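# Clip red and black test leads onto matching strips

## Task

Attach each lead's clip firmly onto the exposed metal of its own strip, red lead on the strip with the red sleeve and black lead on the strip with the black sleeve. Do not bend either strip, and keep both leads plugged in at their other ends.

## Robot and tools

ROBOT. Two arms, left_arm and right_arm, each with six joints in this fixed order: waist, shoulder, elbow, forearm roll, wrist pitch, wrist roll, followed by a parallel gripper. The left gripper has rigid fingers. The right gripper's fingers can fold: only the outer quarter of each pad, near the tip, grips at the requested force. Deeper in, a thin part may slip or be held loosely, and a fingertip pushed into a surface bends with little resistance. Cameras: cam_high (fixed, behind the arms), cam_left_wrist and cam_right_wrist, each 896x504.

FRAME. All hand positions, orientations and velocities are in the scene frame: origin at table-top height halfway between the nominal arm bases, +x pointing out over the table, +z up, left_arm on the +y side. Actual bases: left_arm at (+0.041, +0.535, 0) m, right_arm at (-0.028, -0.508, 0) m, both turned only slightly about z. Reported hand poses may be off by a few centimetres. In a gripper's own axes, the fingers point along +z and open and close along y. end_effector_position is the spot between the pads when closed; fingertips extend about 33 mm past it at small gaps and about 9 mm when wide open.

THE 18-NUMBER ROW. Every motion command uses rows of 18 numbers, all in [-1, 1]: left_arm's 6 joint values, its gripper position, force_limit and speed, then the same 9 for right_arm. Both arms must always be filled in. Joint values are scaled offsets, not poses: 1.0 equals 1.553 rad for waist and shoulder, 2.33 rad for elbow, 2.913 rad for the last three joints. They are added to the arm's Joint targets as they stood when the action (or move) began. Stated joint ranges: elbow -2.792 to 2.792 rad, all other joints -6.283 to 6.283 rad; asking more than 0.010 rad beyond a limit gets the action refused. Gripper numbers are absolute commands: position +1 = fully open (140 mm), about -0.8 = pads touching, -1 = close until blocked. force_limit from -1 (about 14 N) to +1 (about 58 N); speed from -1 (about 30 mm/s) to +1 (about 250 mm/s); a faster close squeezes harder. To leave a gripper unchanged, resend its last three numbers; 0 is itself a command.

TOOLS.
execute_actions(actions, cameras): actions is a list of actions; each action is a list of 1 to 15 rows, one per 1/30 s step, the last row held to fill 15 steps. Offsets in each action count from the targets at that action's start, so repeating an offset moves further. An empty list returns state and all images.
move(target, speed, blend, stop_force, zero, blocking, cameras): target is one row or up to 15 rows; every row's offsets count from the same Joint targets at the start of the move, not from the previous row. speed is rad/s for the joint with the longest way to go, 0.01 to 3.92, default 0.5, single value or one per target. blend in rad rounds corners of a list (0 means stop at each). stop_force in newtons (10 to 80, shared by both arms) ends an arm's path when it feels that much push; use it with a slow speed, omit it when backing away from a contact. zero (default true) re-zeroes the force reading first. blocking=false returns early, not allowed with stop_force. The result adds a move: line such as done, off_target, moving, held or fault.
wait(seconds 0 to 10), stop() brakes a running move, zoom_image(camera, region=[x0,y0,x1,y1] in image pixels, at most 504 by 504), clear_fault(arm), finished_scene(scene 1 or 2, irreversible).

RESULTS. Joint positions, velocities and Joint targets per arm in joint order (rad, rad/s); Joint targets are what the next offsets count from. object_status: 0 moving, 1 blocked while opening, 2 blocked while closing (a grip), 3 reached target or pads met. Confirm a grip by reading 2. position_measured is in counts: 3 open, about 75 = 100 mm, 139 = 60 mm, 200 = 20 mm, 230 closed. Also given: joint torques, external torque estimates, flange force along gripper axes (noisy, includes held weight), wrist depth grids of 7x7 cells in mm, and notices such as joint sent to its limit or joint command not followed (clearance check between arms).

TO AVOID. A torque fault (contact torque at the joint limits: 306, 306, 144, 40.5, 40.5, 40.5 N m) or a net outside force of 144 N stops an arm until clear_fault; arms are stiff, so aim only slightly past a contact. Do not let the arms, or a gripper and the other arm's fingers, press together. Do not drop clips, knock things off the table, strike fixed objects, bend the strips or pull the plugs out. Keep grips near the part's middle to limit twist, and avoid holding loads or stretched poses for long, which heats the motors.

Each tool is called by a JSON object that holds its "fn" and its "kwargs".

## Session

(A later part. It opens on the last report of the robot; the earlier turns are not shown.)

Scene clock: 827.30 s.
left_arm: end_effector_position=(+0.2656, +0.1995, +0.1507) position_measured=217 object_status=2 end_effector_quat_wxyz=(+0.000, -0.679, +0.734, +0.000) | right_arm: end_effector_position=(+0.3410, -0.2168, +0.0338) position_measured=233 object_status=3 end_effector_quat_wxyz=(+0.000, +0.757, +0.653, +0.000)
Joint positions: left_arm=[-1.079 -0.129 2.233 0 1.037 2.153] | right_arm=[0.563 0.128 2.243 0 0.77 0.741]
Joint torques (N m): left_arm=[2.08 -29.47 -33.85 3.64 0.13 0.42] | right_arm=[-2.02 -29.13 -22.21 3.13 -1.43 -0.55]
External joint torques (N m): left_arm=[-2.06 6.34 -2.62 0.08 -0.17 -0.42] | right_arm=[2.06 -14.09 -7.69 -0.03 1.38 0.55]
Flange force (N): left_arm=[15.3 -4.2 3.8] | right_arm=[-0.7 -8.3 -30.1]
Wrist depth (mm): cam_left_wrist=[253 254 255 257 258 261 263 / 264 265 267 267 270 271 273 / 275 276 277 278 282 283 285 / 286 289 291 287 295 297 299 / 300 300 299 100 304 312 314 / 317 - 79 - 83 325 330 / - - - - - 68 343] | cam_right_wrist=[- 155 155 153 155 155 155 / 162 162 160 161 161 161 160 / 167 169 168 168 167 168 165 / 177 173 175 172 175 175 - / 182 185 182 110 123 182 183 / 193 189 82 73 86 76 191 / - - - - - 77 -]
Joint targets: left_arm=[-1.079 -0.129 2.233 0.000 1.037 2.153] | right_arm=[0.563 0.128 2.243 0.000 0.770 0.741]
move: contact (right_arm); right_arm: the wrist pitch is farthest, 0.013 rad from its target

{"fn": "move", "kwargs": {"target": [[0, 0, 0, 0, 0, 0, -1, -1, -1, -0.0003, -0.02484, -0.00908, 0, 0.02071, 0, -1, -1, 0], [0, 0, 0, 0, 0, 0, -1, -1, -1, 0.05802, 0.01608, -0.04117, 0, 0.02456, 0.03105, -0.443, -1, 0]], "speed": 0.1, "cameras": ["cam_right_wrist"]}}

{"fn": "zoom_image", "kwargs": {"camera": "cam_right_wrist", "region": [380, 120, 580, 320]}}

Scene clock: 851.50 s.
left_arm: end_effector_position=(+0.2656, +0.1995, +0.1507) position_measured=217 object_status=2 end_effector_quat_wxyz=(+0.000, -0.679, +0.734, +0.000) | right_arm: end_effector_position=(+0.3463, -0.1578, +0.0603) position_measured=185 object_status=0 end_effector_quat_wxyz=(+0.000, +0.757, +0.653, +0.000)
Joint positions: left_arm=[-1.079 -0.129 2.233 0 1.037 2.153] | right_arm=[0.653 0.153 2.147 0 0.842 0.831]
Joint torques (N m): left_arm=[2.41 -29.54 -33.97 3.66 0.13 0.32] | right_arm=[-1.83 -44.95 -30.14 3.47 0.33 -0.49]
External joint torques (N m): left_arm=[-2.4 6.46 -2.54 0.06 -0.18 -0.32] | right_arm=[1.92 -2.95 -1.72 -0.18 -0.37 0.48]
Flange force (N): left_arm=[15.7 -3.8 4.1] | right_arm=[2.1 -4.3 -4.4]
Wrist depth (mm): cam_left_wrist=[253 254 255 257 258 260 262 / 264 265 266 267 270 272 273 / 275 276 278 278 281 285 286 / 286 288 291 165 296 297 299 / 301 302 300 100 303 312 314 / 315 - 80 - 83 325 331 / - - - - - 68 345] | cam_right_wrist=[180 181 179 178 181 179 180 / 187 187 186 188 186 186 185 / 194 194 195 192 193 193 191 / 203 204 202 201 202 202 203 / 211 212 107 207 117 207 209 / 223 82 87 221 - - 220 / - - - 232 - - -]
Joint targets: left_arm=[-1.079 -0.129 2.233 0.000 1.037 2.153] | right_arm=[0.653 0.153 2.147 0.000 0.842 0.831]
move: done
camera_calibration:
cam_right_wrist: T_world_to_cam=[[0.98675, -0.162199, -0.00407403, -0.358116], [-0.154776, -0.948529, 0.276293, -0.0965059], [-0.0486789, -0.272002, -0.961065, 0.17414], [0, 0, 0, 1]] pos_world=[0.346911, -0.102258, 0.192564]
Images, in order (width x height): cam_right_wrist 896x504.

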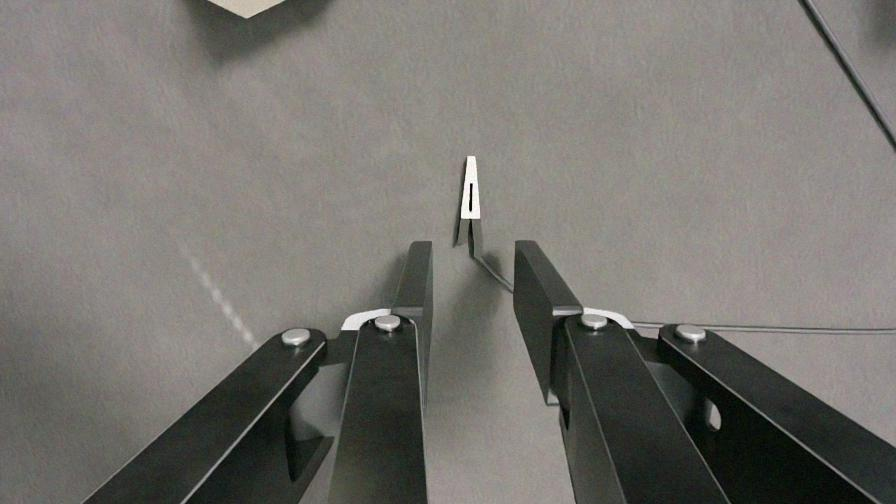

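Scaled by 2.520 from the camera's 896x504 image, which has a finer 1280x720 frame.

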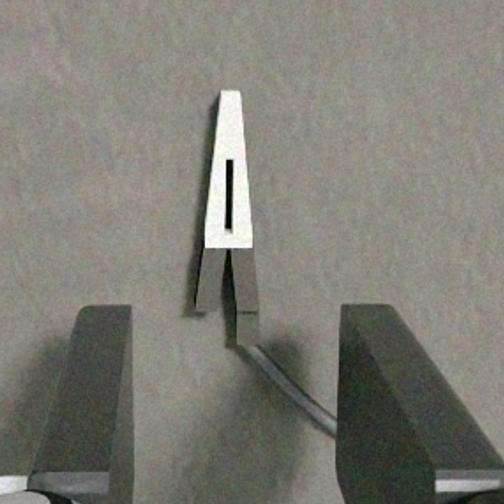

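{"fn": "move", "kwargs": {"target": [0, 0, 0, 0, 0, 0, -1, -1, -1, 0, 0.02095, 0.00833, 0, -0.01784, 0, -0.34, -1, 0], "speed": 0.03, "cameras": ["cam_right_wrist"]}}

{"fn": "zoom_image", "kwargs": {"camera": "cam_right_wrist", "region": [380, 120, 580, 320]}}

Scene clock: 872.70 s.
left_arm: end_effector_position=(+0.2656, +0.1995, +0.1507) position_measured=217 object_status=2 end_effector_quat_wxyz=(+0.000, -0.679, +0.734, +0.000) | right_arm: end_effector_position=(+0.3463, -0.1578, +0.0358) position_measured=172 object_status=3 end_effector_quat_wxyz=(+0.000, +0.757, +0.653, +0.000)
Joint positions: left_arm=[-1.079 -0.129 2.233 0 1.037 2.153] | right_arm=[0.653 0.185 2.167 0 0.79 0.831]
Joint torques (N m): left_arm=[2.52 -29.21 -33.91 3.69 0.03 0.38] | right_arm=[-1.71 -47.76 -28.52 3.37 -0.06 -0.55]
External joint torques (N m): left_arm=[-2.49 6.06 -2.58 0.03 -0.08 -0.38] | right_arm=[1.63 -1.91 -1.86 -0.23 0.02 0.55]
Flange force (N): left_arm=[15.3 -3.0 3.4] | right_arm=[3.4 -2.7 -4.1]
Wrist depth (mm): cam_left_wrist=[253 254 256 259 258 261 262 / 262 264 267 267 270 272 273 / 275 278 276 278 282 284 286 / 288 288 293 287 296 297 300 / 302 304 298 100 303 311 316 / 315 - 79 - 83 326 331 / - - - - - 68 345] | cam_right_wrist=[156 157 157 156 156 158 156 / 163 163 163 163 164 163 162 / 171 170 170 170 170 170 170 / 177 177 177 174 175 178 177 / 187 183 107 185 124 183 184 / 192 78 87 191 - - - / - - - - - - -]
Joint targets: left_arm=[-1.079 -0.129 2.233 0.000 1.037 2.153] | right_arm=[0.653 0.185 2.167 0.000 0.790 0.831]
move: done
camera_calibration:
cam_right_wrist: T_world_to_cam=[[0.98675, -0.162199, -0.00407406, -0.358216], [-0.154776, -0.948529, 0.276293, -0.0897644], [-0.0486789, -0.272002, -0.961065, 0.15069], [0, 0, 0, 1]] pos_world=[0.346911, -0.102258, 0.168164]
Images, in order (width x height): cam_right_wrist 896x504.

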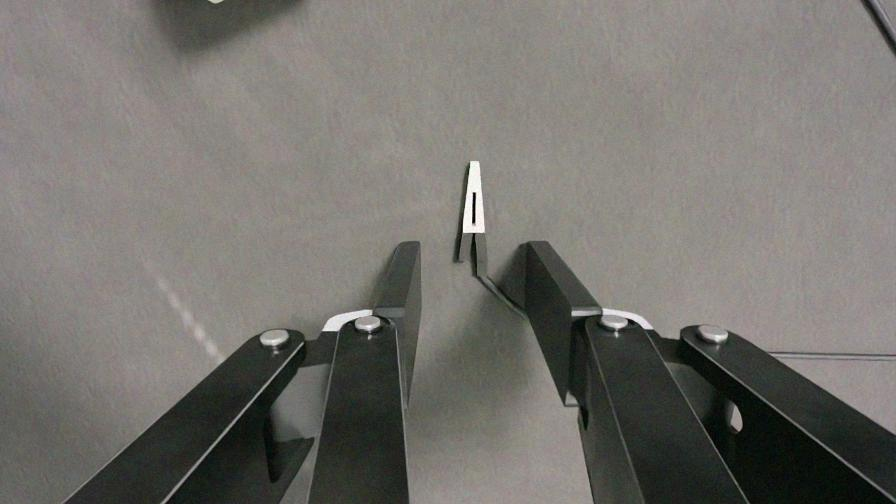

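Scaled by 2.520 from the camera's 896x504 image, which has a finer 1280x720 frame.

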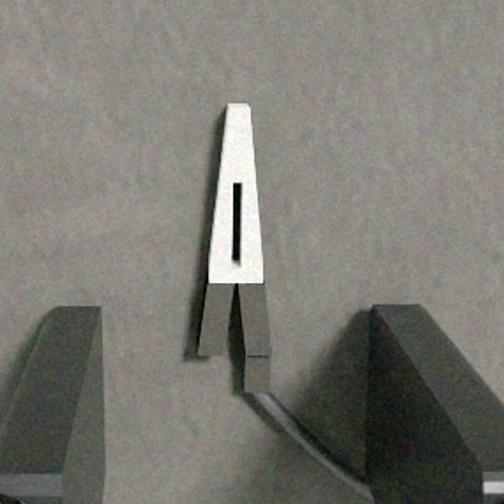

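{"fn": "move", "kwargs": {"target": [0, 0, 0, 0, 0, 0, -1, -1, -1, 0, 0, 0, 0, 0, 0, -1, -1, -1], "cameras": ["cam_right_wrist"]}}

{"fn": "zoom_image", "kwargs": {"camera": "cam_right_wrist", "region": [380, 120, 580, 320]}}

Scene clock: 880.60 s.
left_arm: end_effector_position=(+0.2656, +0.1995, +0.1507) position_measured=217 object_status=2 end_effector_quat_wxyz=(+0.000, -0.679, +0.734, +0.000) | right_arm: end_effector_position=(+0.3463, -0.1578, +0.0357) position_measured=219 object_status=0 end_effector_quat_wxyz=(+0.000, +0.757, +0.653, +0.000)
Joint positions: left_arm=[-1.079 -0.129 2.233 0 1.037 2.153] | right_arm=[0.653 0.185 2.167 0 0.79 0.831]
Joint torques (N m): left_arm=[2.6 -29.01 -33.74 3.7 0.06 0.37] | right_arm=[-1.93 -46.46 -28.38 3.28 0.34 -0.55]
External joint torques (N m): left_arm=[-2.57 5.79 -2.83 0.03 -0.11 -0.38] | right_arm=[1.88 -3.34 -2.07 -0.13 -0.4 0.55]
Flange force (N): left_arm=[15.4 -2.8 2.8] | right_arm=[2.3 -4.2 -5.3]
Wrist depth (mm): cam_left_wrist=[251 254 255 257 258 260 260 / 263 264 267 268 270 271 274 / 275 276 278 279 281 284 285 / 287 290 292 287 296 296 299 / 302 301 300 100 103 312 314 / 315 - 79 - 83 324 332 / - - - - - 68 345] | cam_right_wrist=[- 156 157 158 158 156 157 / - 163 163 163 163 162 162 / 169 172 169 168 169 - 169 / - 176 177 170 177 176 178 / 185 186 183 113 113 185 189 / 192 191 82 - - 76 194 / - - - - - - -]
Joint targets: left_arm=[-1.079 -0.129 2.233 0.000 1.037 2.153] | right_arm=[0.653 0.185 2.167 0.000 0.790 0.831]
move: done
camera_calibration:
cam_right_wrist: T_world_to_cam=[[0.98675, -0.162199, -0.00407403, -0.358216], [-0.154776, -0.948529, 0.276293, -0.0897367], [-0.0486789, -0.272002, -0.961065, 0.150594], [0, 0, 0, 1]] pos_world=[0.346911, -0.102258, 0.168064]
Images, in order (width x height): cam_right_wrist 896x504.

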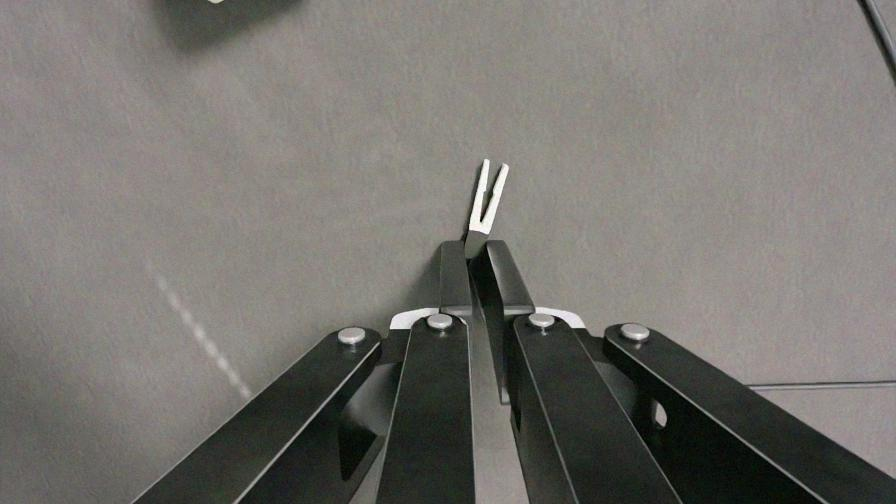

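Scaled by 2.520 from the camera's 896x504 image, which has a finer 1280x720 frame.

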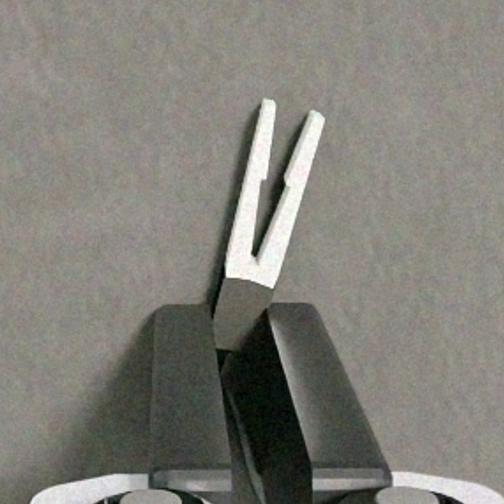

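{"fn": "move", "kwargs": {"target": [0, 0, 0, 0, 0, 0, -1, -1, -1, 0, 0, 0, 0, 0, 0, -0.34, -1, -0.5], "cameras": ["cam_right_wrist"]}}

{"fn": "zoom_image", "kwargs": {"camera": "cam_right_wrist", "region": [380, 120, 580, 320]}}

Scene clock: 899.43 s.
left_arm: end_effector_position=(+0.2656, +0.1995, +0.1507) position_measured=217 object_status=2 end_effector_quat_wxyz=(+0.000, -0.679, +0.734, +0.000) | right_arm: end_effector_position=(+0.3463, -0.1578, +0.0357) position_measured=172 object_status=0 end_effector_quat_wxyz=(+0.000, +0.757, +0.653, +0.000)
Joint positions: left_arm=[-1.079 -0.129 2.233 0 1.037 2.153] | right_arm=[0.653 0.185 2.167 0 0.79 0.831]
Joint torques (N m): left_arm=[2.35 -29.4 -33.83 3.67 0.07 0.4] | right_arm=[-1.74 -46.83 -28.57 3.37 0.3 -0.51]
External joint torques (N m): left_arm=[-2.32 6.32 -2.6 0.05 -0.11 -0.4] | right_arm=[1.84 -2.88 -1.82 -0.22 -0.35 0.51]
Flange force (N): left_arm=[15.5 -3.7 3.7] | right_arm=[2.4 -4.0 -4.6]
Wrist depth (mm): cam_left_wrist=[252 253 256 258 258 260 262 / 262 265 266 267 269 272 272 / 275 276 275 278 281 285 286 / 284 288 291 287 293 296 299 / 301 302 300 100 303 312 314 / 315 - 79 - 83 323 331 / - - - - - 68 344] | cam_right_wrist=[156 157 156 157 159 156 156 / 163 162 162 163 162 161 164 / 170 169 170 169 - 171 169 / 178 178 175 175 - 176 177 / 183 183 100 183 124 182 184 / - 78 87 193 - - 191 / - - - 201 - - -]
Joint targets: left_arm=[-1.079 -0.129 2.233 0.000 1.037 2.153] | right_arm=[0.653 0.185 2.167 0.000 0.790 0.831]
move: done
camera_calibration:
cam_right_wrist: T_world_to_cam=[[0.98675, -0.162199, -0.00407403, -0.358216], [-0.154776, -0.948529, 0.276293, -0.0897367], [-0.0486789, -0.272002, -0.961065, 0.150594], [0, 0, 0, 1]] pos_world=[0.346911, -0.102258, 0.168064]
Images, in order (width x height): cam_right_wrist 896x504.

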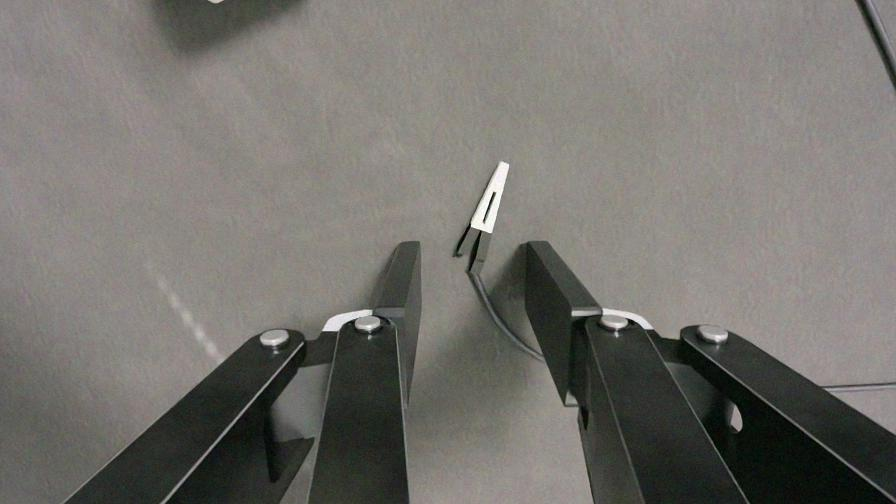

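Scaled by 2.520 from the camera's 896x504 image, which has a finer 1280x720 frame.

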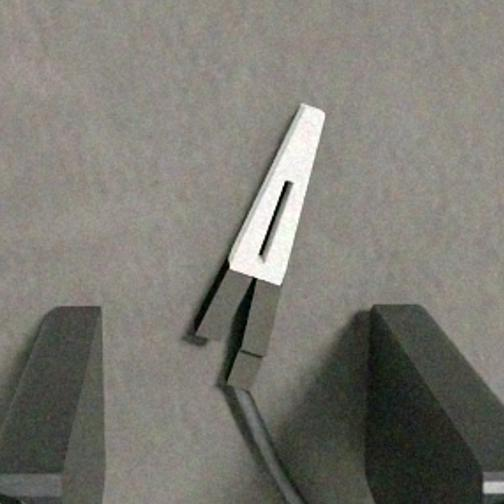

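{"fn": "move", "kwargs": {"target": [[0, 0, 0, 0, 0, 0, -1, -1, -1, 0, -0.01292, -0.00501, 0, 0.01089, 0, -0.34, -1, -0.5], [0, 0, 0, 0, 0, 0, -1, -1, -1, 0.0048, -0.01028, -0.0073, 0, 0.01133, 0.10741, -0.34, -1, -0.5], [0, 0, 0, 0, 0, 0, -1, -1, -1, 0.0048, 0.00264, -0.00229, 0, 0.00043, 0.10741, -0.34, -1, -0.5]], "speed": 0.1, "cameras": ["cam_right_wrist"]}}

{"fn": "zoom_image", "kwargs": {"camera": "cam_right_wrist", "region": [380, 120, 580, 320]}}

Scene clock: 934.50 s.
left_arm: end_effector_position=(+0.2656, +0.1995, +0.1507) position_measured=217 object_status=2 end_effector_quat_wxyz=(+0.000, -0.679, +0.734, +0.000) | right_arm: end_effector_position=(+0.3460, -0.1531, +0.0358) position_measured=172 object_status=3 end_effector_quat_wxyz=(+0.000, +0.848, +0.531, +0.000)
Joint positions: left_arm=[-1.079 -0.129 2.233 0 1.037 2.153] | right_arm=[0.661 0.189 2.161 0 0.791 1.144]
Joint torques (N m): left_arm=[2.34 -29.43 -33.71 3.69 0.07 0.36] | right_arm=[-1.67 -47.87 -29.36 3.3 0.1 -0.5]
External joint torques (N m): left_arm=[-2.31 6.24 -2.78 0.03 -0.12 -0.36] | right_arm=[1.51 -2.42 -1.17 -0.15 -0.15 0.5]
Flange force (N): left_arm=[15.5 -3.8 3.4] | right_arm=[0.4 -4.0 -3.9]
Wrist depth (mm): cam_left_wrist=[252 253 256 257 258 260 262 / 263 265 267 267 271 272 274 / 276 276 277 278 282 283 285 / 287 289 292 286 296 297 300 / 302 302 299 100 120 312 316 / 315 - 79 - 83 325 331 / - - - - - 68 347] | cam_right_wrist=[116 134 157 157 158 156 156 / 164 161 163 162 163 163 162 / 170 171 170 168 169 169 169 / 176 177 177 173 175 176 176 / - 185 107 182 124 182 186 / 191 78 87 195 - - 190 / - - - 203 - - -]
Joint targets: left_arm=[-1.079 -0.129 2.233 0.000 1.037 2.153] | right_arm=[0.661 0.189 2.161 0.000 0.791 1.144]
move: done
camera_calibration:
cam_right_wrist: T_world_to_cam=[[0.892329, -0.451368, -0.00399639, -0.368701], [-0.432811, -0.858089, 0.276329, 0.024719], [-0.128156, -0.244847, -0.961055, 0.18362], [0, 0, 0, 1]] pos_world=[0.363233, -0.10025, 0.168165]
Images, in order (width x height): cam_right_wrist 896x504.

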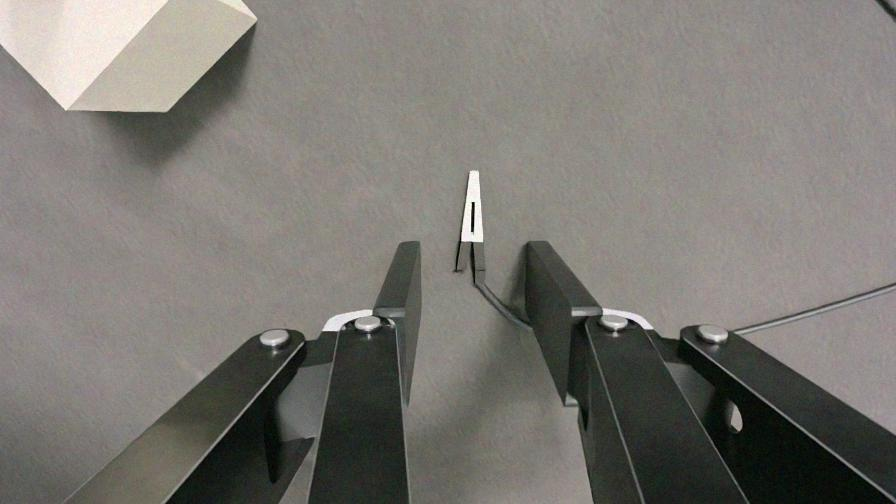

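Scaled by 2.520 from the camera's 896x504 image, which has a finer 1280x720 frame.

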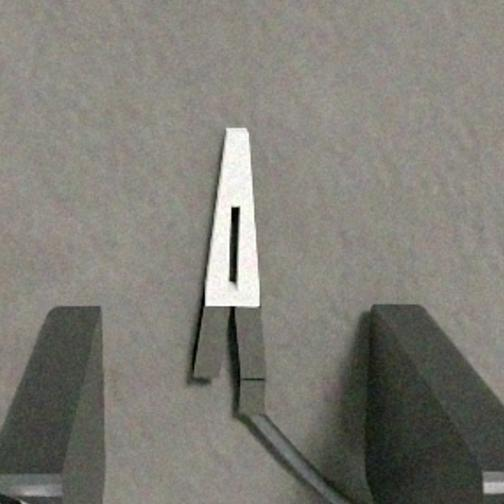

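{"fn": "move", "kwargs": {"target": [0, 0, 0, 0, 0, 0, -1, -1, -1, 0, 0, 0, 0, 0, 0, -1, -1, -1], "cameras": ["cam_right_wrist"]}}

{"fn": "zoom_image", "kwargs": {"camera": "cam_right_wrist", "region": [380, 120, 580, 320]}}

Scene clock: 943.47 s.
left_arm: end_effector_position=(+0.2656, +0.1995, +0.1507) position_measured=217 object_status=2 end_effector_quat_wxyz=(+0.000, -0.679, +0.734, +0.000) | right_arm: end_effector_position=(+0.3460, -0.1531, +0.0357) position_measured=220 object_status=2 end_effector_quat_wxyz=(+0.000, +0.848, +0.531, +0.000)
Joint positions: left_arm=[-1.079 -0.129 2.233 0 1.037 2.153] | right_arm=[0.661 0.189 2.161 0 0.791 1.144]
Joint torques (N m): left_arm=[2.21 -29.44 -33.92 3.61 0.12 0.36] | right_arm=[-1.91 -46.79 -28.45 3.28 0.29 -0.53]
External joint torques (N m): left_arm=[-2.17 6.26 -2.48 0.1 -0.16 -0.36] | right_arm=[2.03 -3.73 -1.97 -0.14 -0.35 0.53]
Flange force (N): left_arm=[15.1 -3.9 3.9] | right_arm=[0.4 -5.2 -5.8]
Wrist depth (mm): cam_left_wrist=[252 254 255 256 258 259 263 / 263 265 266 269 268 273 273 / 275 276 278 278 281 284 287 / 287 288 292 286 296 294 300 / 300 302 299 100 304 315 316 / 315 - 79 - 83 324 331 / - - - - - 68 345] | cam_right_wrist=[116 133 157 156 157 156 157 / 131 162 163 162 162 163 162 / - 169 172 169 169 169 169 / 176 175 176 173 175 176 178 / - 185 183 112 99 185 184 / 194 192 82 - - 76 191 / - - - - - - -]
Joint targets: left_arm=[-1.079 -0.129 2.233 0.000 1.037 2.153] | right_arm=[0.661 0.189 2.161 0.000 0.791 1.144]
move: done
camera_calibration:
cam_right_wrist: T_world_to_cam=[[0.892329, -0.451368, -0.00399639, -0.368702], [-0.432811, -0.858089, 0.276329, 0.0247466], [-0.128156, -0.244847, -0.961055, 0.183524], [0, 0, 0, 1]] pos_world=[0.363233, -0.10025, 0.168065]
Images, in order (width x height): cam_right_wrist 896x504.

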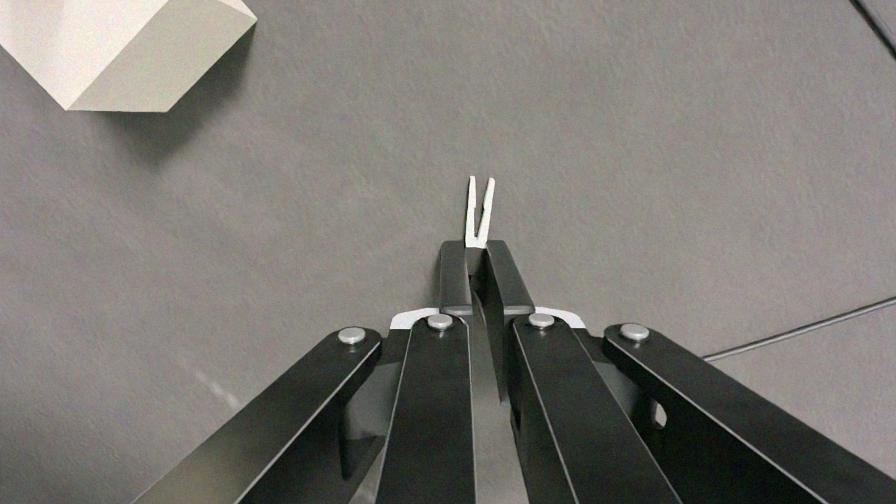

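Scaled by 2.520 from the camera's 896x504 image, which has a finer 1280x720 frame.

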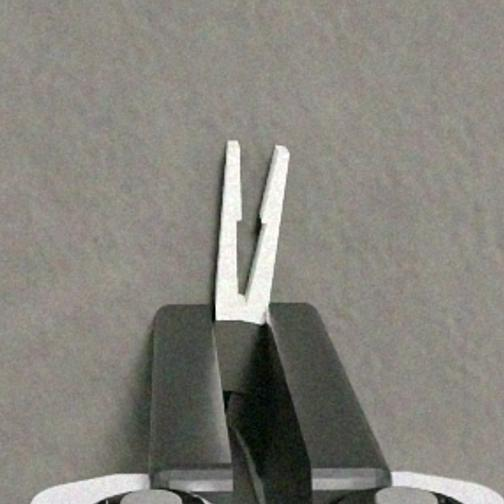

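{"fn": "move", "kwargs": {"target": [[0, 0, 0, 0, 0, 0, -1, -1, -1, 0, -0.0909, -0.04982, 0, 0.08831, 0, -1, -1, -1], [0, 0, 0, 0, 0, 0, -1, -1, -1, -0.23493, -0.05751, -0.07427, 0, 0.09007, -0.40086, -1, -1, -1]], "speed": 0.25, "blend": [0.05, 0], "cameras": ["cam_high", "cam_right_wrist"]}}

{"fn": "zoom_image", "kwargs": {"camera": "cam_right_wrist", "region": [380, 120, 580, 320]}}

{"fn": "zoom_image", "kwargs": {"camera": "cam_high", "region": [340, 70, 540, 210]}}

Scene clock: 986.23 s.
left_arm: end_effector_position=(+0.2656, +0.1995, +0.1507) position_measured=217 object_status=2 end_effector_quat_wxyz=(+0.000, -0.679, +0.734, +0.000) | right_arm: end_effector_position=(+0.4797, -0.2991, +0.1603) position_measured=220 object_status=2 end_effector_quat_wxyz=(+0.000, +0.573, +0.820, +0.000)
Joint positions: left_arm=[-1.079 -0.129 2.233 0 1.037 2.153] | right_arm=[0.296 0.1 1.988 0 1.053 -0.024]
Joint torques (N m): left_arm=[2.47 -29.96 -33.77 3.65 0.05 0.35] | right_arm=[-2.28 -44.74 -35.14 4.02 0.36 -0.66]
External joint torques (N m): left_arm=[-2.42 6.66 -2.68 0.06 -0.1 -0.35] | right_arm=[2.55 -3.49 -2.15 -0.14 -0.36 0.66]
Flange force (N): left_arm=[16.2 -4.0 3.9] | right_arm=[5.8 -1.6 -4.6]
Wrist depth (mm): cam_left_wrist=[253 253 255 256 258 259 262 / 263 265 265 267 270 271 273 / 274 276 278 278 280 284 286 / 287 289 291 164 296 297 299 / 300 302 300 100 303 312 314 / 314 - 79 - 83 325 332 / - - - - - 68 344] | cam_right_wrist=[- 272 - 275 277 269 - / 280 287 - 285 282 - - / 302 - - - - - - / 310 310 305 140 - 310 310 / 321 319 316 112 117 314 - / 335 - 82 - - 76 - / - - - - - - -]
Joint targets: left_arm=[-1.079 -0.129 2.233 0.000 1.037 2.153] | right_arm=[0.296 0.100 1.988 0.000 1.053 -0.024]
move: done
camera_calibration:
cam_right_wrist: T_world_to_cam=[[0.944631, 0.328111, -0.00401222, -0.34535], [0.316416, -0.907586, 0.275986, -0.451242], [0.0869127, -0.261975, -0.961153, 0.176365], [0, 0, 0, 1]] pos_world=[0.45368, -0.250025, 0.292665]
Images, in order (width x height): cam_high 896x504, cam_right_wrist 896x504.

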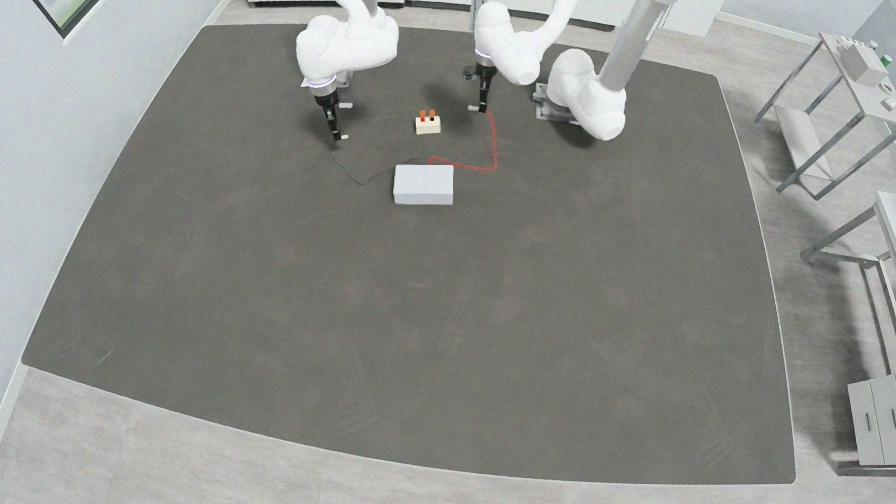

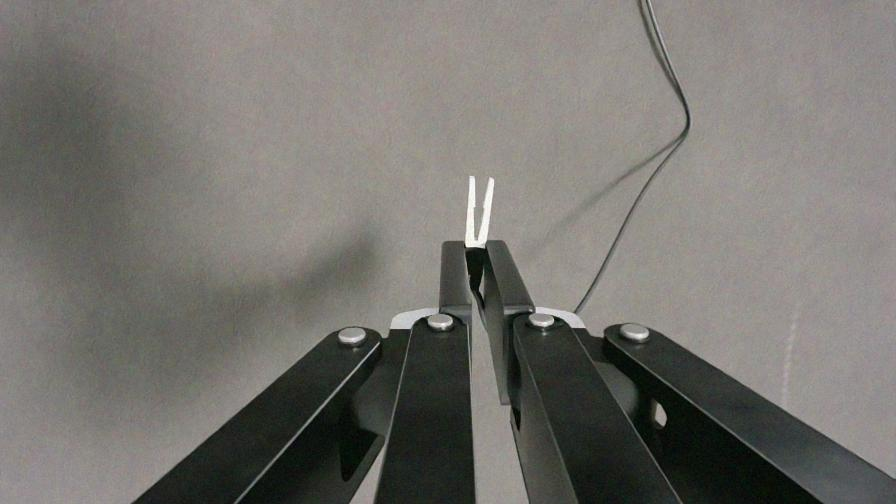

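Scaled by 2.520 from the camera's 896x504 image, which has a finer 1280x720 frame.

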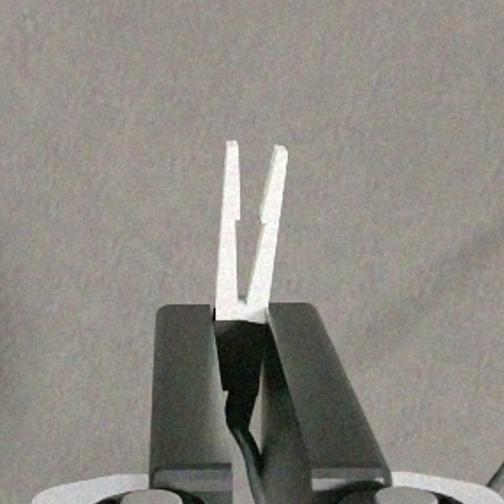

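Scaled by 2.520 from the camera's 896x504 image, which has a finer 1280x720 frame.

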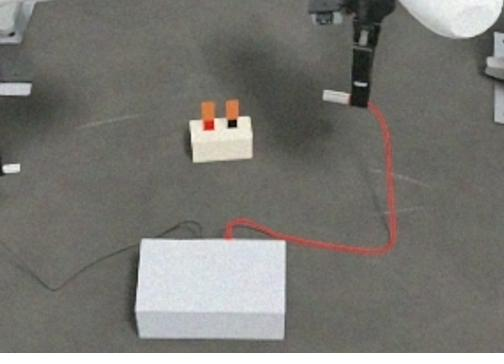

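{"fn": "move", "kwargs": {"target": [[0.10149, 0.11862, -0.11824, 0, 0.03154, 0.26685, -1, -1, -1, 0, 0, 0, 0, 0, 0, -1, -1, -1], [0.01999, 0.24213, -0.21564, 0, 0.0436, 0.52298, -1, -1, -1, 0, 0, 0, 0, 0, 0, -1, -1, -1], [-0.05967, 0.29346, -0.26147, 0, 0.05289, 0.75013, -1, -1, -1, 0, 0, 0, 0, 0, 0, -1, -1, -1], [-0.10917, 0.2888, -0.25719, 0, 0.05195, 0.92985, -1, -1, -1, 0, 0, 0, 0, 0, 0, -1, -1, -1]], "speed": 0.45, "blend": [0.15, 0.15, 0.1, 0], "cameras": ["cam_high", "cam_left_wrist"]}}

{"fn": "zoom_image", "kwargs": {"camera": "cam_high", "region": [340, 70, 540, 210]}}

Scene clock: 1015.93 s.
left_arm: end_effector_position=(+0.4105, +0.0012, +0.2013) position_measured=217 object_status=2 end_effector_quat_wxyz=(+0.000, -0.059, +0.998, +0.000) | right_arm: end_effector_position=(+0.4797, -0.2991, +0.1603) position_measured=220 object_status=2 end_effector_quat_wxyz=(+0.000, +0.573, +0.820, +0.000)
Joint positions: left_arm=[-1.031 0.221 1.762 0 1.159 3.576] | right_arm=[0.296 0.1 1.988 0 1.053 -0.024]
Joint torques (N m): left_arm=[2.32 -69.53 -36.01 3.92 0.17 0.13] | right_arm=[-1.96 -44.41 -35.16 4 0.38 -0.52]
External joint torques (N m): left_arm=[-2.34 8.01 -2.74 0.02 -0.16 -0.13] | right_arm=[1.9 -3.19 -1.9 -0.15 -0.37 0.52]
Flange force (N): left_arm=[-4.6 -16.8 2.5] | right_arm=[4.4 -1.6 -4.1]
Wrist depth (mm): cam_left_wrist=[296 299 300 262 302 306 308 / 309 311 313 315 319 321 322 / 322 324 327 326 330 334 335 / 336 336 341 164 344 347 350 / 352 355 352 100 105 367 372 / 368 - 79 - 83 382 388 / - - - - - 68 406] | cam_right_wrist=[- 272 269 272 276 269 271 / - 275 282 285 284 - 285 / - - 293 292 294 - - / 315 310 314 168 304 309 306 / 321 325 314 112 106 321 317 / - - 82 - - 76 335 / - - - - - - -]
Joint targets: left_arm=[-1.031 0.221 1.762 0.000 1.159 3.576] | right_arm=[0.296 0.100 1.988 0.000 1.053 -0.024]
move: held (left_arm; a check stopped the path); path passed 1 of 4 targets; limits=held; left_arm: the wrist roll is farthest, 1.286 rad from its target
joint command not followed: on one or more control steps a check withheld the commanded joint targets of the left arm, and it was not sent them on those steps.
cause: the commanded joint targets, or the way to them, would bring a part of the robot too close to another arm (a part of this arm just beyond the wrist pitch and a part of the right arm just beyond the forearm roll, at the place that arm is still heading or pushing toward).
camera_calibration:
cam_left_wrist: T_world_to_cam=[[-0.175372, 0.9844, 0.0141795, 0.074916], [0.951614, 0.165805, 0.258728, -0.422558], [0.252341, 0.0588672, -0.965846, 0.236176], [0, 0, 0, 1]] pos_world=[0.355653, -0.0175883, 0.336375]
Images, in order (width x height): cam_high 896x504, cam_left_wrist 896x504.

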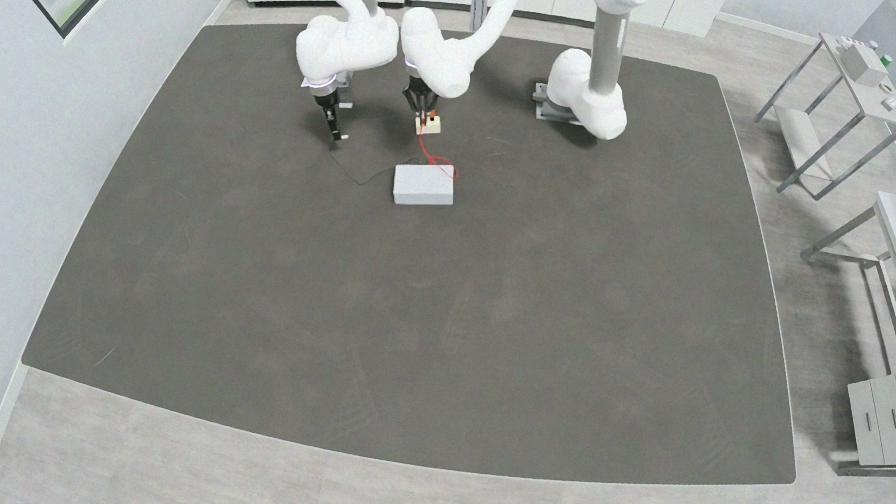

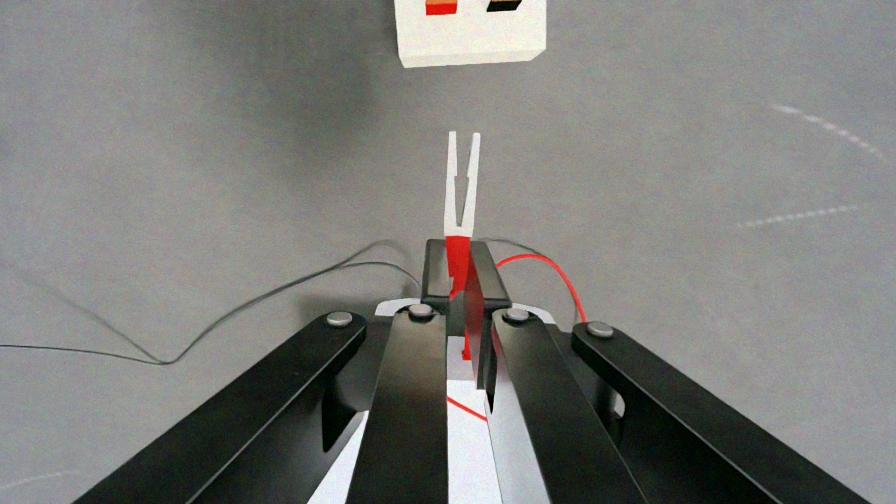

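Scaled by 2.520 from the camera's 896x504 image, which has a finer 1280x720 frame.

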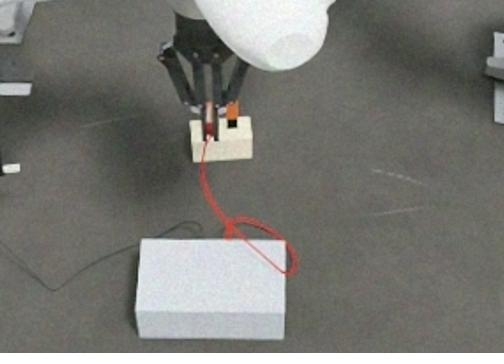

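{"fn": "move", "kwargs": {"target": [0.37865, -0.18957, 0.16433, 0, -0.03052, 0.24217, -1, -1, -1, 0, 0, 0, 0, 0, 0, -1, -1, -1], "speed": 0.4, "cameras": ["cam_high", "cam_left_wrist"]}}

{"fn": "zoom_image", "kwargs": {"camera": "cam_high", "region": [340, 70, 560, 210]}}

Scene clock: 1043.13 s.
left_arm: end_effector_position=(+0.4600, +0.3805, +0.1702) position_measured=217 object_status=2 end_effector_quat_wxyz=(+0.000, +0.000, +1.000, +0.000) | right_arm: end_effector_position=(+0.4797, -0.2991, +0.1603) position_measured=220 object_status=2 end_effector_quat_wxyz=(+0.000, +0.573, +0.820, +0.000)
Joint positions: left_arm=[-0.443 -0.074 2.145 0 1.07 4.281] | right_arm=[0.296 0.1 1.988 0 1.053 -0.024]
Joint torques (N m): left_arm=[2.52 -36.8 -34.19 3.76 0.18 0.47] | right_arm=[-1.87 -44.62 -35.09 4.05 0.35 -0.5]
External joint torques (N m): left_arm=[-2.57 7.47 -2.98 0.04 -0.15 -0.47] | right_arm=[1.72 -2.74 -1.98 -0.2 -0.36 0.5]
Flange force (N): left_arm=[-13.3 -12.2 3.6] | right_arm=[4.0 -0.8 -3.8]
Wrist depth (mm): cam_left_wrist=[270 271 273 275 - 279 281 / 282 283 284 286 288 290 292 / 293 296 297 297 301 305 305 / 300 309 311 306 315 317 320 / 306 322 320 100 120 331 333 / 289 - 79 - 82 342 352 / - - - - - 68 367] | cam_right_wrist=[- 271 - 271 265 269 272 / - - 285 280 285 284 - / - - 294 294 292 292 292 / 312 314 - 169 306 - - / - 322 - 112 111 321 318 / - - 82 - - 76 - / - - - - - - -]
Joint targets: left_arm=[-0.443 -0.074 2.145 0.000 1.070 4.281] | right_arm=[0.296 0.100 1.988 0.000 1.053 -0.024]
move: done
camera_calibration:
cam_left_wrist: T_world_to_cam=[[-0.0592066, 0.998146, 0.0140875, -0.348024], [0.964388, 0.0535484, 0.259015, -0.487685], [0.257781, 0.0289213, -0.96577, 0.180223], [0, 0, 0, 1]] pos_world=[0.403254, 0.368281, 0.305275]
Images, in order (width x height): cam_high 896x504, cam_left_wrist 896x504.

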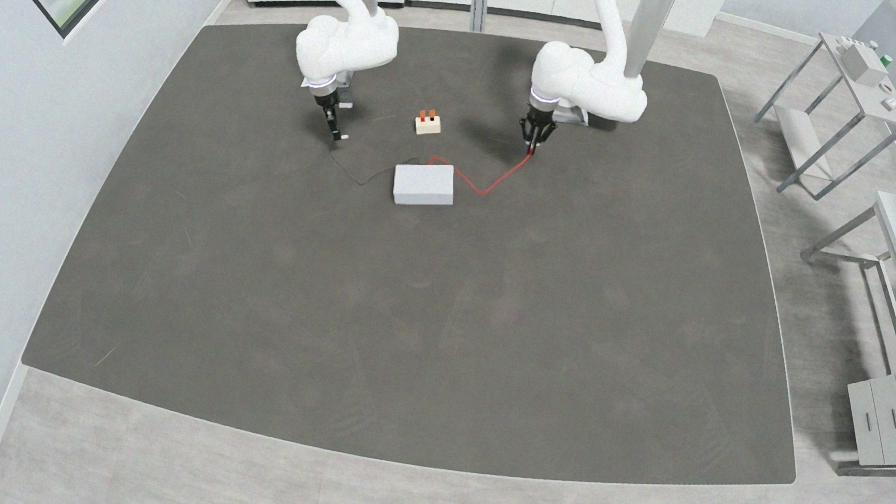

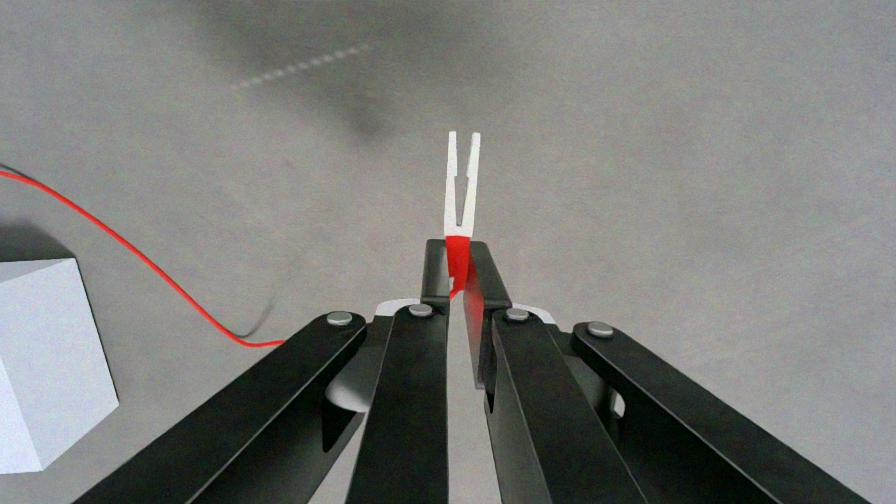

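Scaled by 2.291 from the camera's 896x504 image, which has a finer 1280x720 frame.

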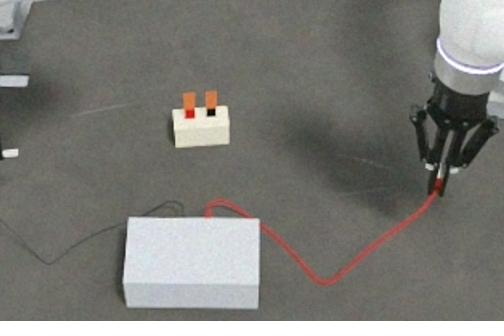

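{"fn": "move", "kwargs": {"target": [[0, 0, 0, 0, 0, 0, -1, -1, -1, 0.1611, 0.03531, -0.06178, 0, 0.03059, -0.15377, -1, -1, -1], [0, 0, 0, 0, 0, 0, -1, -1, -1, 0.30354, 0.10543, -0.1203, 0, 0.04001, -0.31749, -1, -1, -1], [0, 0, 0, 0, 0, 0, -1, -1, -1, 0.38536, 0.15046, -0.16091, 0, 0.04849, -0.5435, -1, -1, -1], [0, 0, 0, 0, 0, 0, -1, -1, -1, 0.47775, 0.11372, -0.11923, 0, 0.03474, -0.81778, -1, -1, -1]], "speed": 0.4, "blend": [0.1, 0.1, 0.1, 0], "cameras": ["cam_high", "cam_right_wrist"]}}

{"fn": "zoom_image", "kwargs": {"camera": "cam_high", "region": [340, 70, 560, 210]}}

Scene clock: 1115.90 s.
left_arm: end_effector_position=(+0.4599, +0.3805, +0.1702) position_measured=217 object_status=2 end_effector_quat_wxyz=(+0.000, +0.000, +1.000, +0.000) | right_arm: end_effector_position=(+0.2692, +0.1056, +0.1903) position_measured=220 object_status=2 end_effector_quat_wxyz=(+0.000, +0.814, -0.580, +0.000)
Joint positions: left_arm=[-0.443 -0.074 2.145 0 1.07 4.281] | right_arm=[1.038 0.277 1.711 0 1.155 -2.406]
Joint torques (N m): left_arm=[2.28 -36.29 -34.23 3.81 0.23 0.44] | right_arm=[-2.27 -64.41 -36.91 4.15 0.4 -0.44]
External joint torques (N m): left_arm=[-2.23 6.86 -2.81 -0.02 -0.19 -0.44] | right_arm=[2.15 -3.31 -2.14 -0.18 -0.38 0.44]
Flange force (N): left_arm=[-12.4 -11.0 3.4] | right_arm=[-2.2 3.2 -3.8]
Wrist depth (mm): cam_left_wrist=[269 268 272 275 276 281 280 / 281 285 284 286 288 291 292 / 293 296 297 297 302 303 306 / 303 308 310 306 315 318 319 / 307 321 320 100 120 332 336 / 291 - 79 - 83 345 350 / - - - - - 68 367] | cam_right_wrist=[275 - - 260 300 - 299 / 283 311 310 309 312 306 - / - 324 - - 323 327 321 / 335 - 339 169 - - 340 / - - 347 112 117 353 - / 370 - 82 - - 76 - / - - - - - - -]
Joint targets: left_arm=[-0.443 -0.074 2.145 0.000 1.070 4.281] | right_arm=[1.038 0.277 1.711 0.000 1.155 -2.406]
move: done
camera_calibration:
cam_right_wrist: T_world_to_cam=[[-0.950219, -0.311562, -0.00357561, 0.298368], [-0.300399, 0.913008, 0.276001, -0.0517858], [-0.0827268, 0.263336, -0.961151, 0.319726], [0, 0, 0, 1]] pos_world=[0.294409, 0.0560455, 0.322665]
Images, in order (width x height): cam_high 896x504, cam_right_wrist 896x504.

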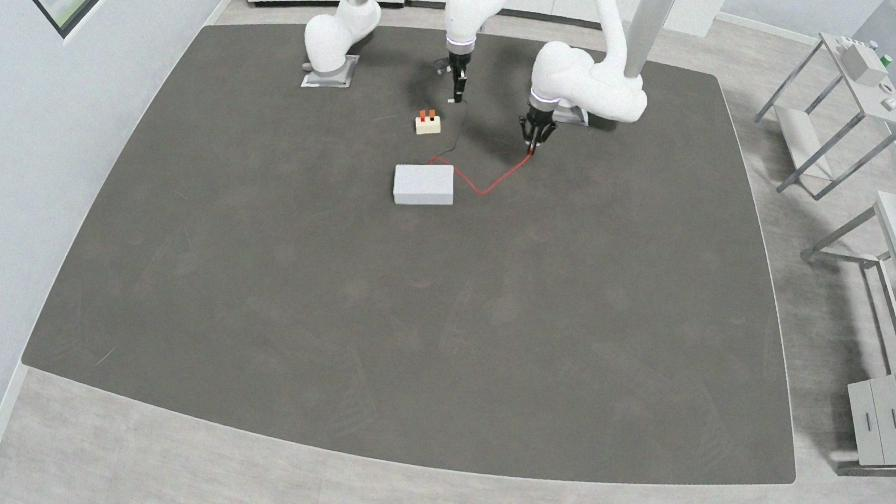

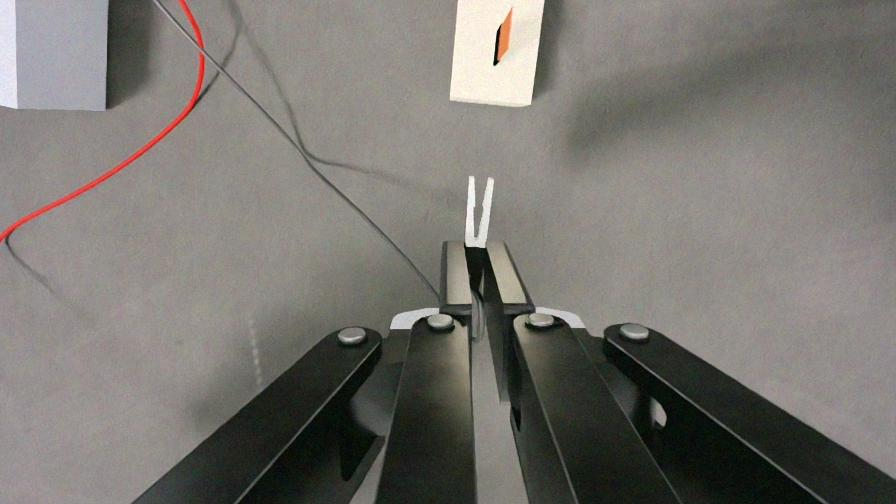

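Scaled by 2.291 from the camera's 896x504 image, which has a finer 1280x720 frame.

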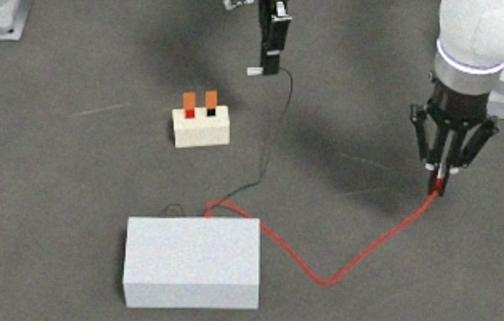

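{"fn": "zoom_image", "kwargs": {"camera": "cam_right_wrist", "region": [400, 0, 580, 260]}}

Scaled by 1.938 from the camera's 896x504 image, which has a finer 1280x720 frame.

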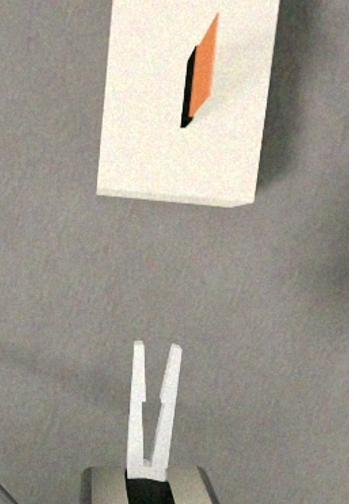

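{"fn": "zoom_image", "kwargs": {"camera": "cam_right_wrist", "region": [440, 0, 550, 110]}}

Scaled by 4.582 from the camera's 896x504 image, which has a finer 1280x720 frame.

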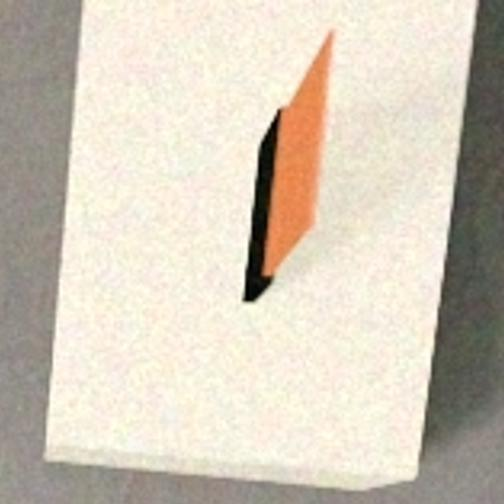

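{"fn": "move", "kwargs": {"target": [0, 0, 0, 0, 0, 0, -1, -1, -1, 0.0007, 0.01889, 0.03933, 0, -0.04153, 0.0004, -1, -1, -1], "speed": 0.1, "cameras": ["cam_right_wrist", "cam_high"]}}

{"fn": "zoom_image", "kwargs": {"camera": "cam_right_wrist", "region": [400, 0, 580, 260]}}

{"fn": "zoom_image", "kwargs": {"camera": "cam_high", "region": [400, 80, 490, 150]}}

Scene clock: 1175.27 s.
left_arm: end_effector_position=(+0.4599, +0.3805, +0.1702) position_measured=217 object_status=2 end_effector_quat_wxyz=(+0.000, +0.000, +1.000, +0.000) | right_arm: end_effector_position=(+0.2620, +0.0940, +0.1251) position_measured=220 object_status=2 end_effector_quat_wxyz=(+0.000, +0.815, -0.580, +0.000)
Joint positions: left_arm=[-0.443 -0.074 2.145 0 1.07 4.281] | right_arm=[1.039 0.306 1.802 0 1.034 -2.405]
Joint torques (N m): left_arm=[2.52 -36.42 -34.45 3.77 0.21 0.39] | right_arm=[-1.91 -65.43 -34.49 3.91 0.29 -0.55]
External joint torques (N m): left_arm=[-2.49 7.09 -2.6 0.02 -0.17 -0.39] | right_arm=[1.92 -2.78 -2.26 -0.16 -0.27 0.55]
Flange force (N): left_arm=[-12.3 -11.4 3.8] | right_arm=[-3.0 2.2 -3.9]
Wrist depth (mm): cam_left_wrist=[270 272 274 276 276 278 282 / 282 283 285 286 288 291 293 / 293 295 298 297 301 303 306 / 303 309 310 303 314 317 320 / 306 322 320 100 120 333 336 / 307 - 79 - 83 344 353 / - - - - - 68 364] | cam_right_wrist=[- - - 199 236 239 - / 251 250 - 200 - 249 253 / 259 - - - 261 258 - / - - 271 168 268 268 267 / 283 282 275 112 114 282 281 / - - 82 - - 76 - / - - - - - - -]
Joint targets: left_arm=[-0.443 -0.074 2.145 0.000 1.070 4.281] | right_arm=[1.039 0.306 1.802 0.000 1.034 -2.405]
move: done
camera_calibration:
cam_right_wrist: T_world_to_cam=[[-0.95021, -0.311591, -0.00358417, 0.28768], [-0.30043, 0.912998, 0.276001, -0.0253257], [-0.0827271, 0.263336, -0.961151, 0.259422], [0, 0, 0, 1]] pos_world=[0.287209, 0.0444455, 0.257365]
Images, in order (width x height): cam_high 896x504, cam_right_wrist 896x504.

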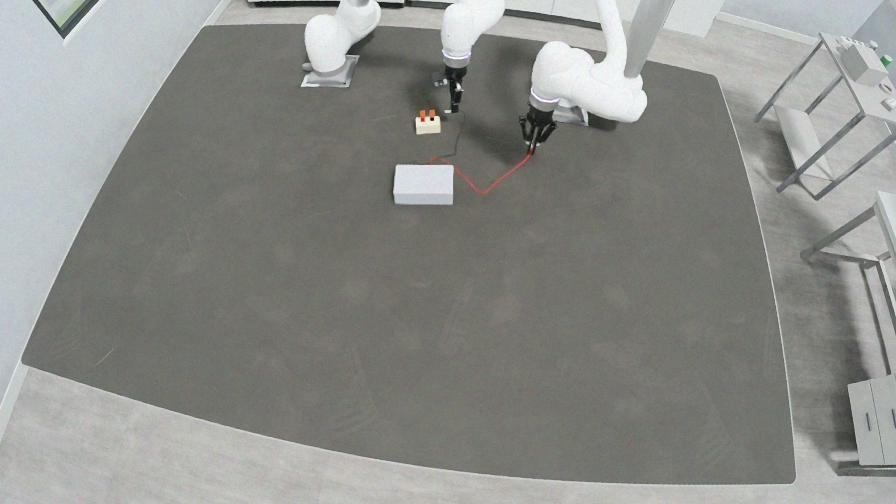

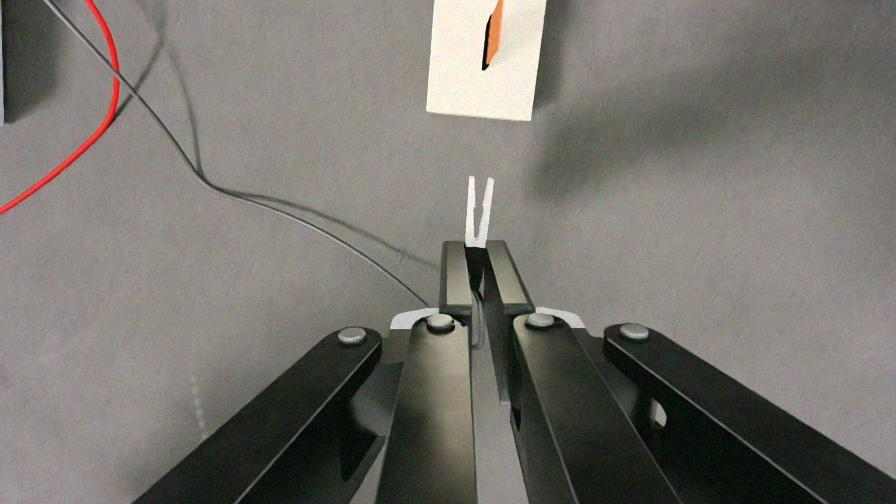

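Scaled by 1.938 from the camera's 896x504 image, which has a finer 1280x720 frame.

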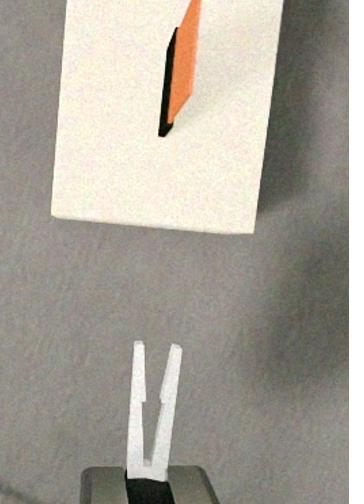

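Scaled by 5.600 from the camera's 896x504 image, which has a finer 1280x720 frame.

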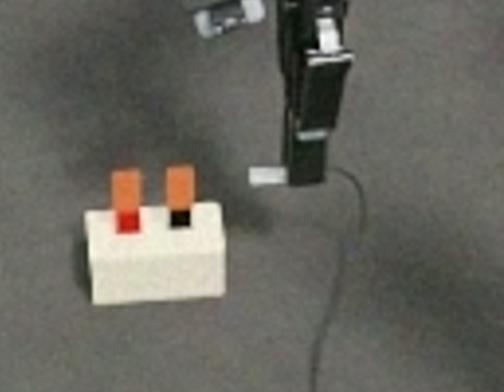

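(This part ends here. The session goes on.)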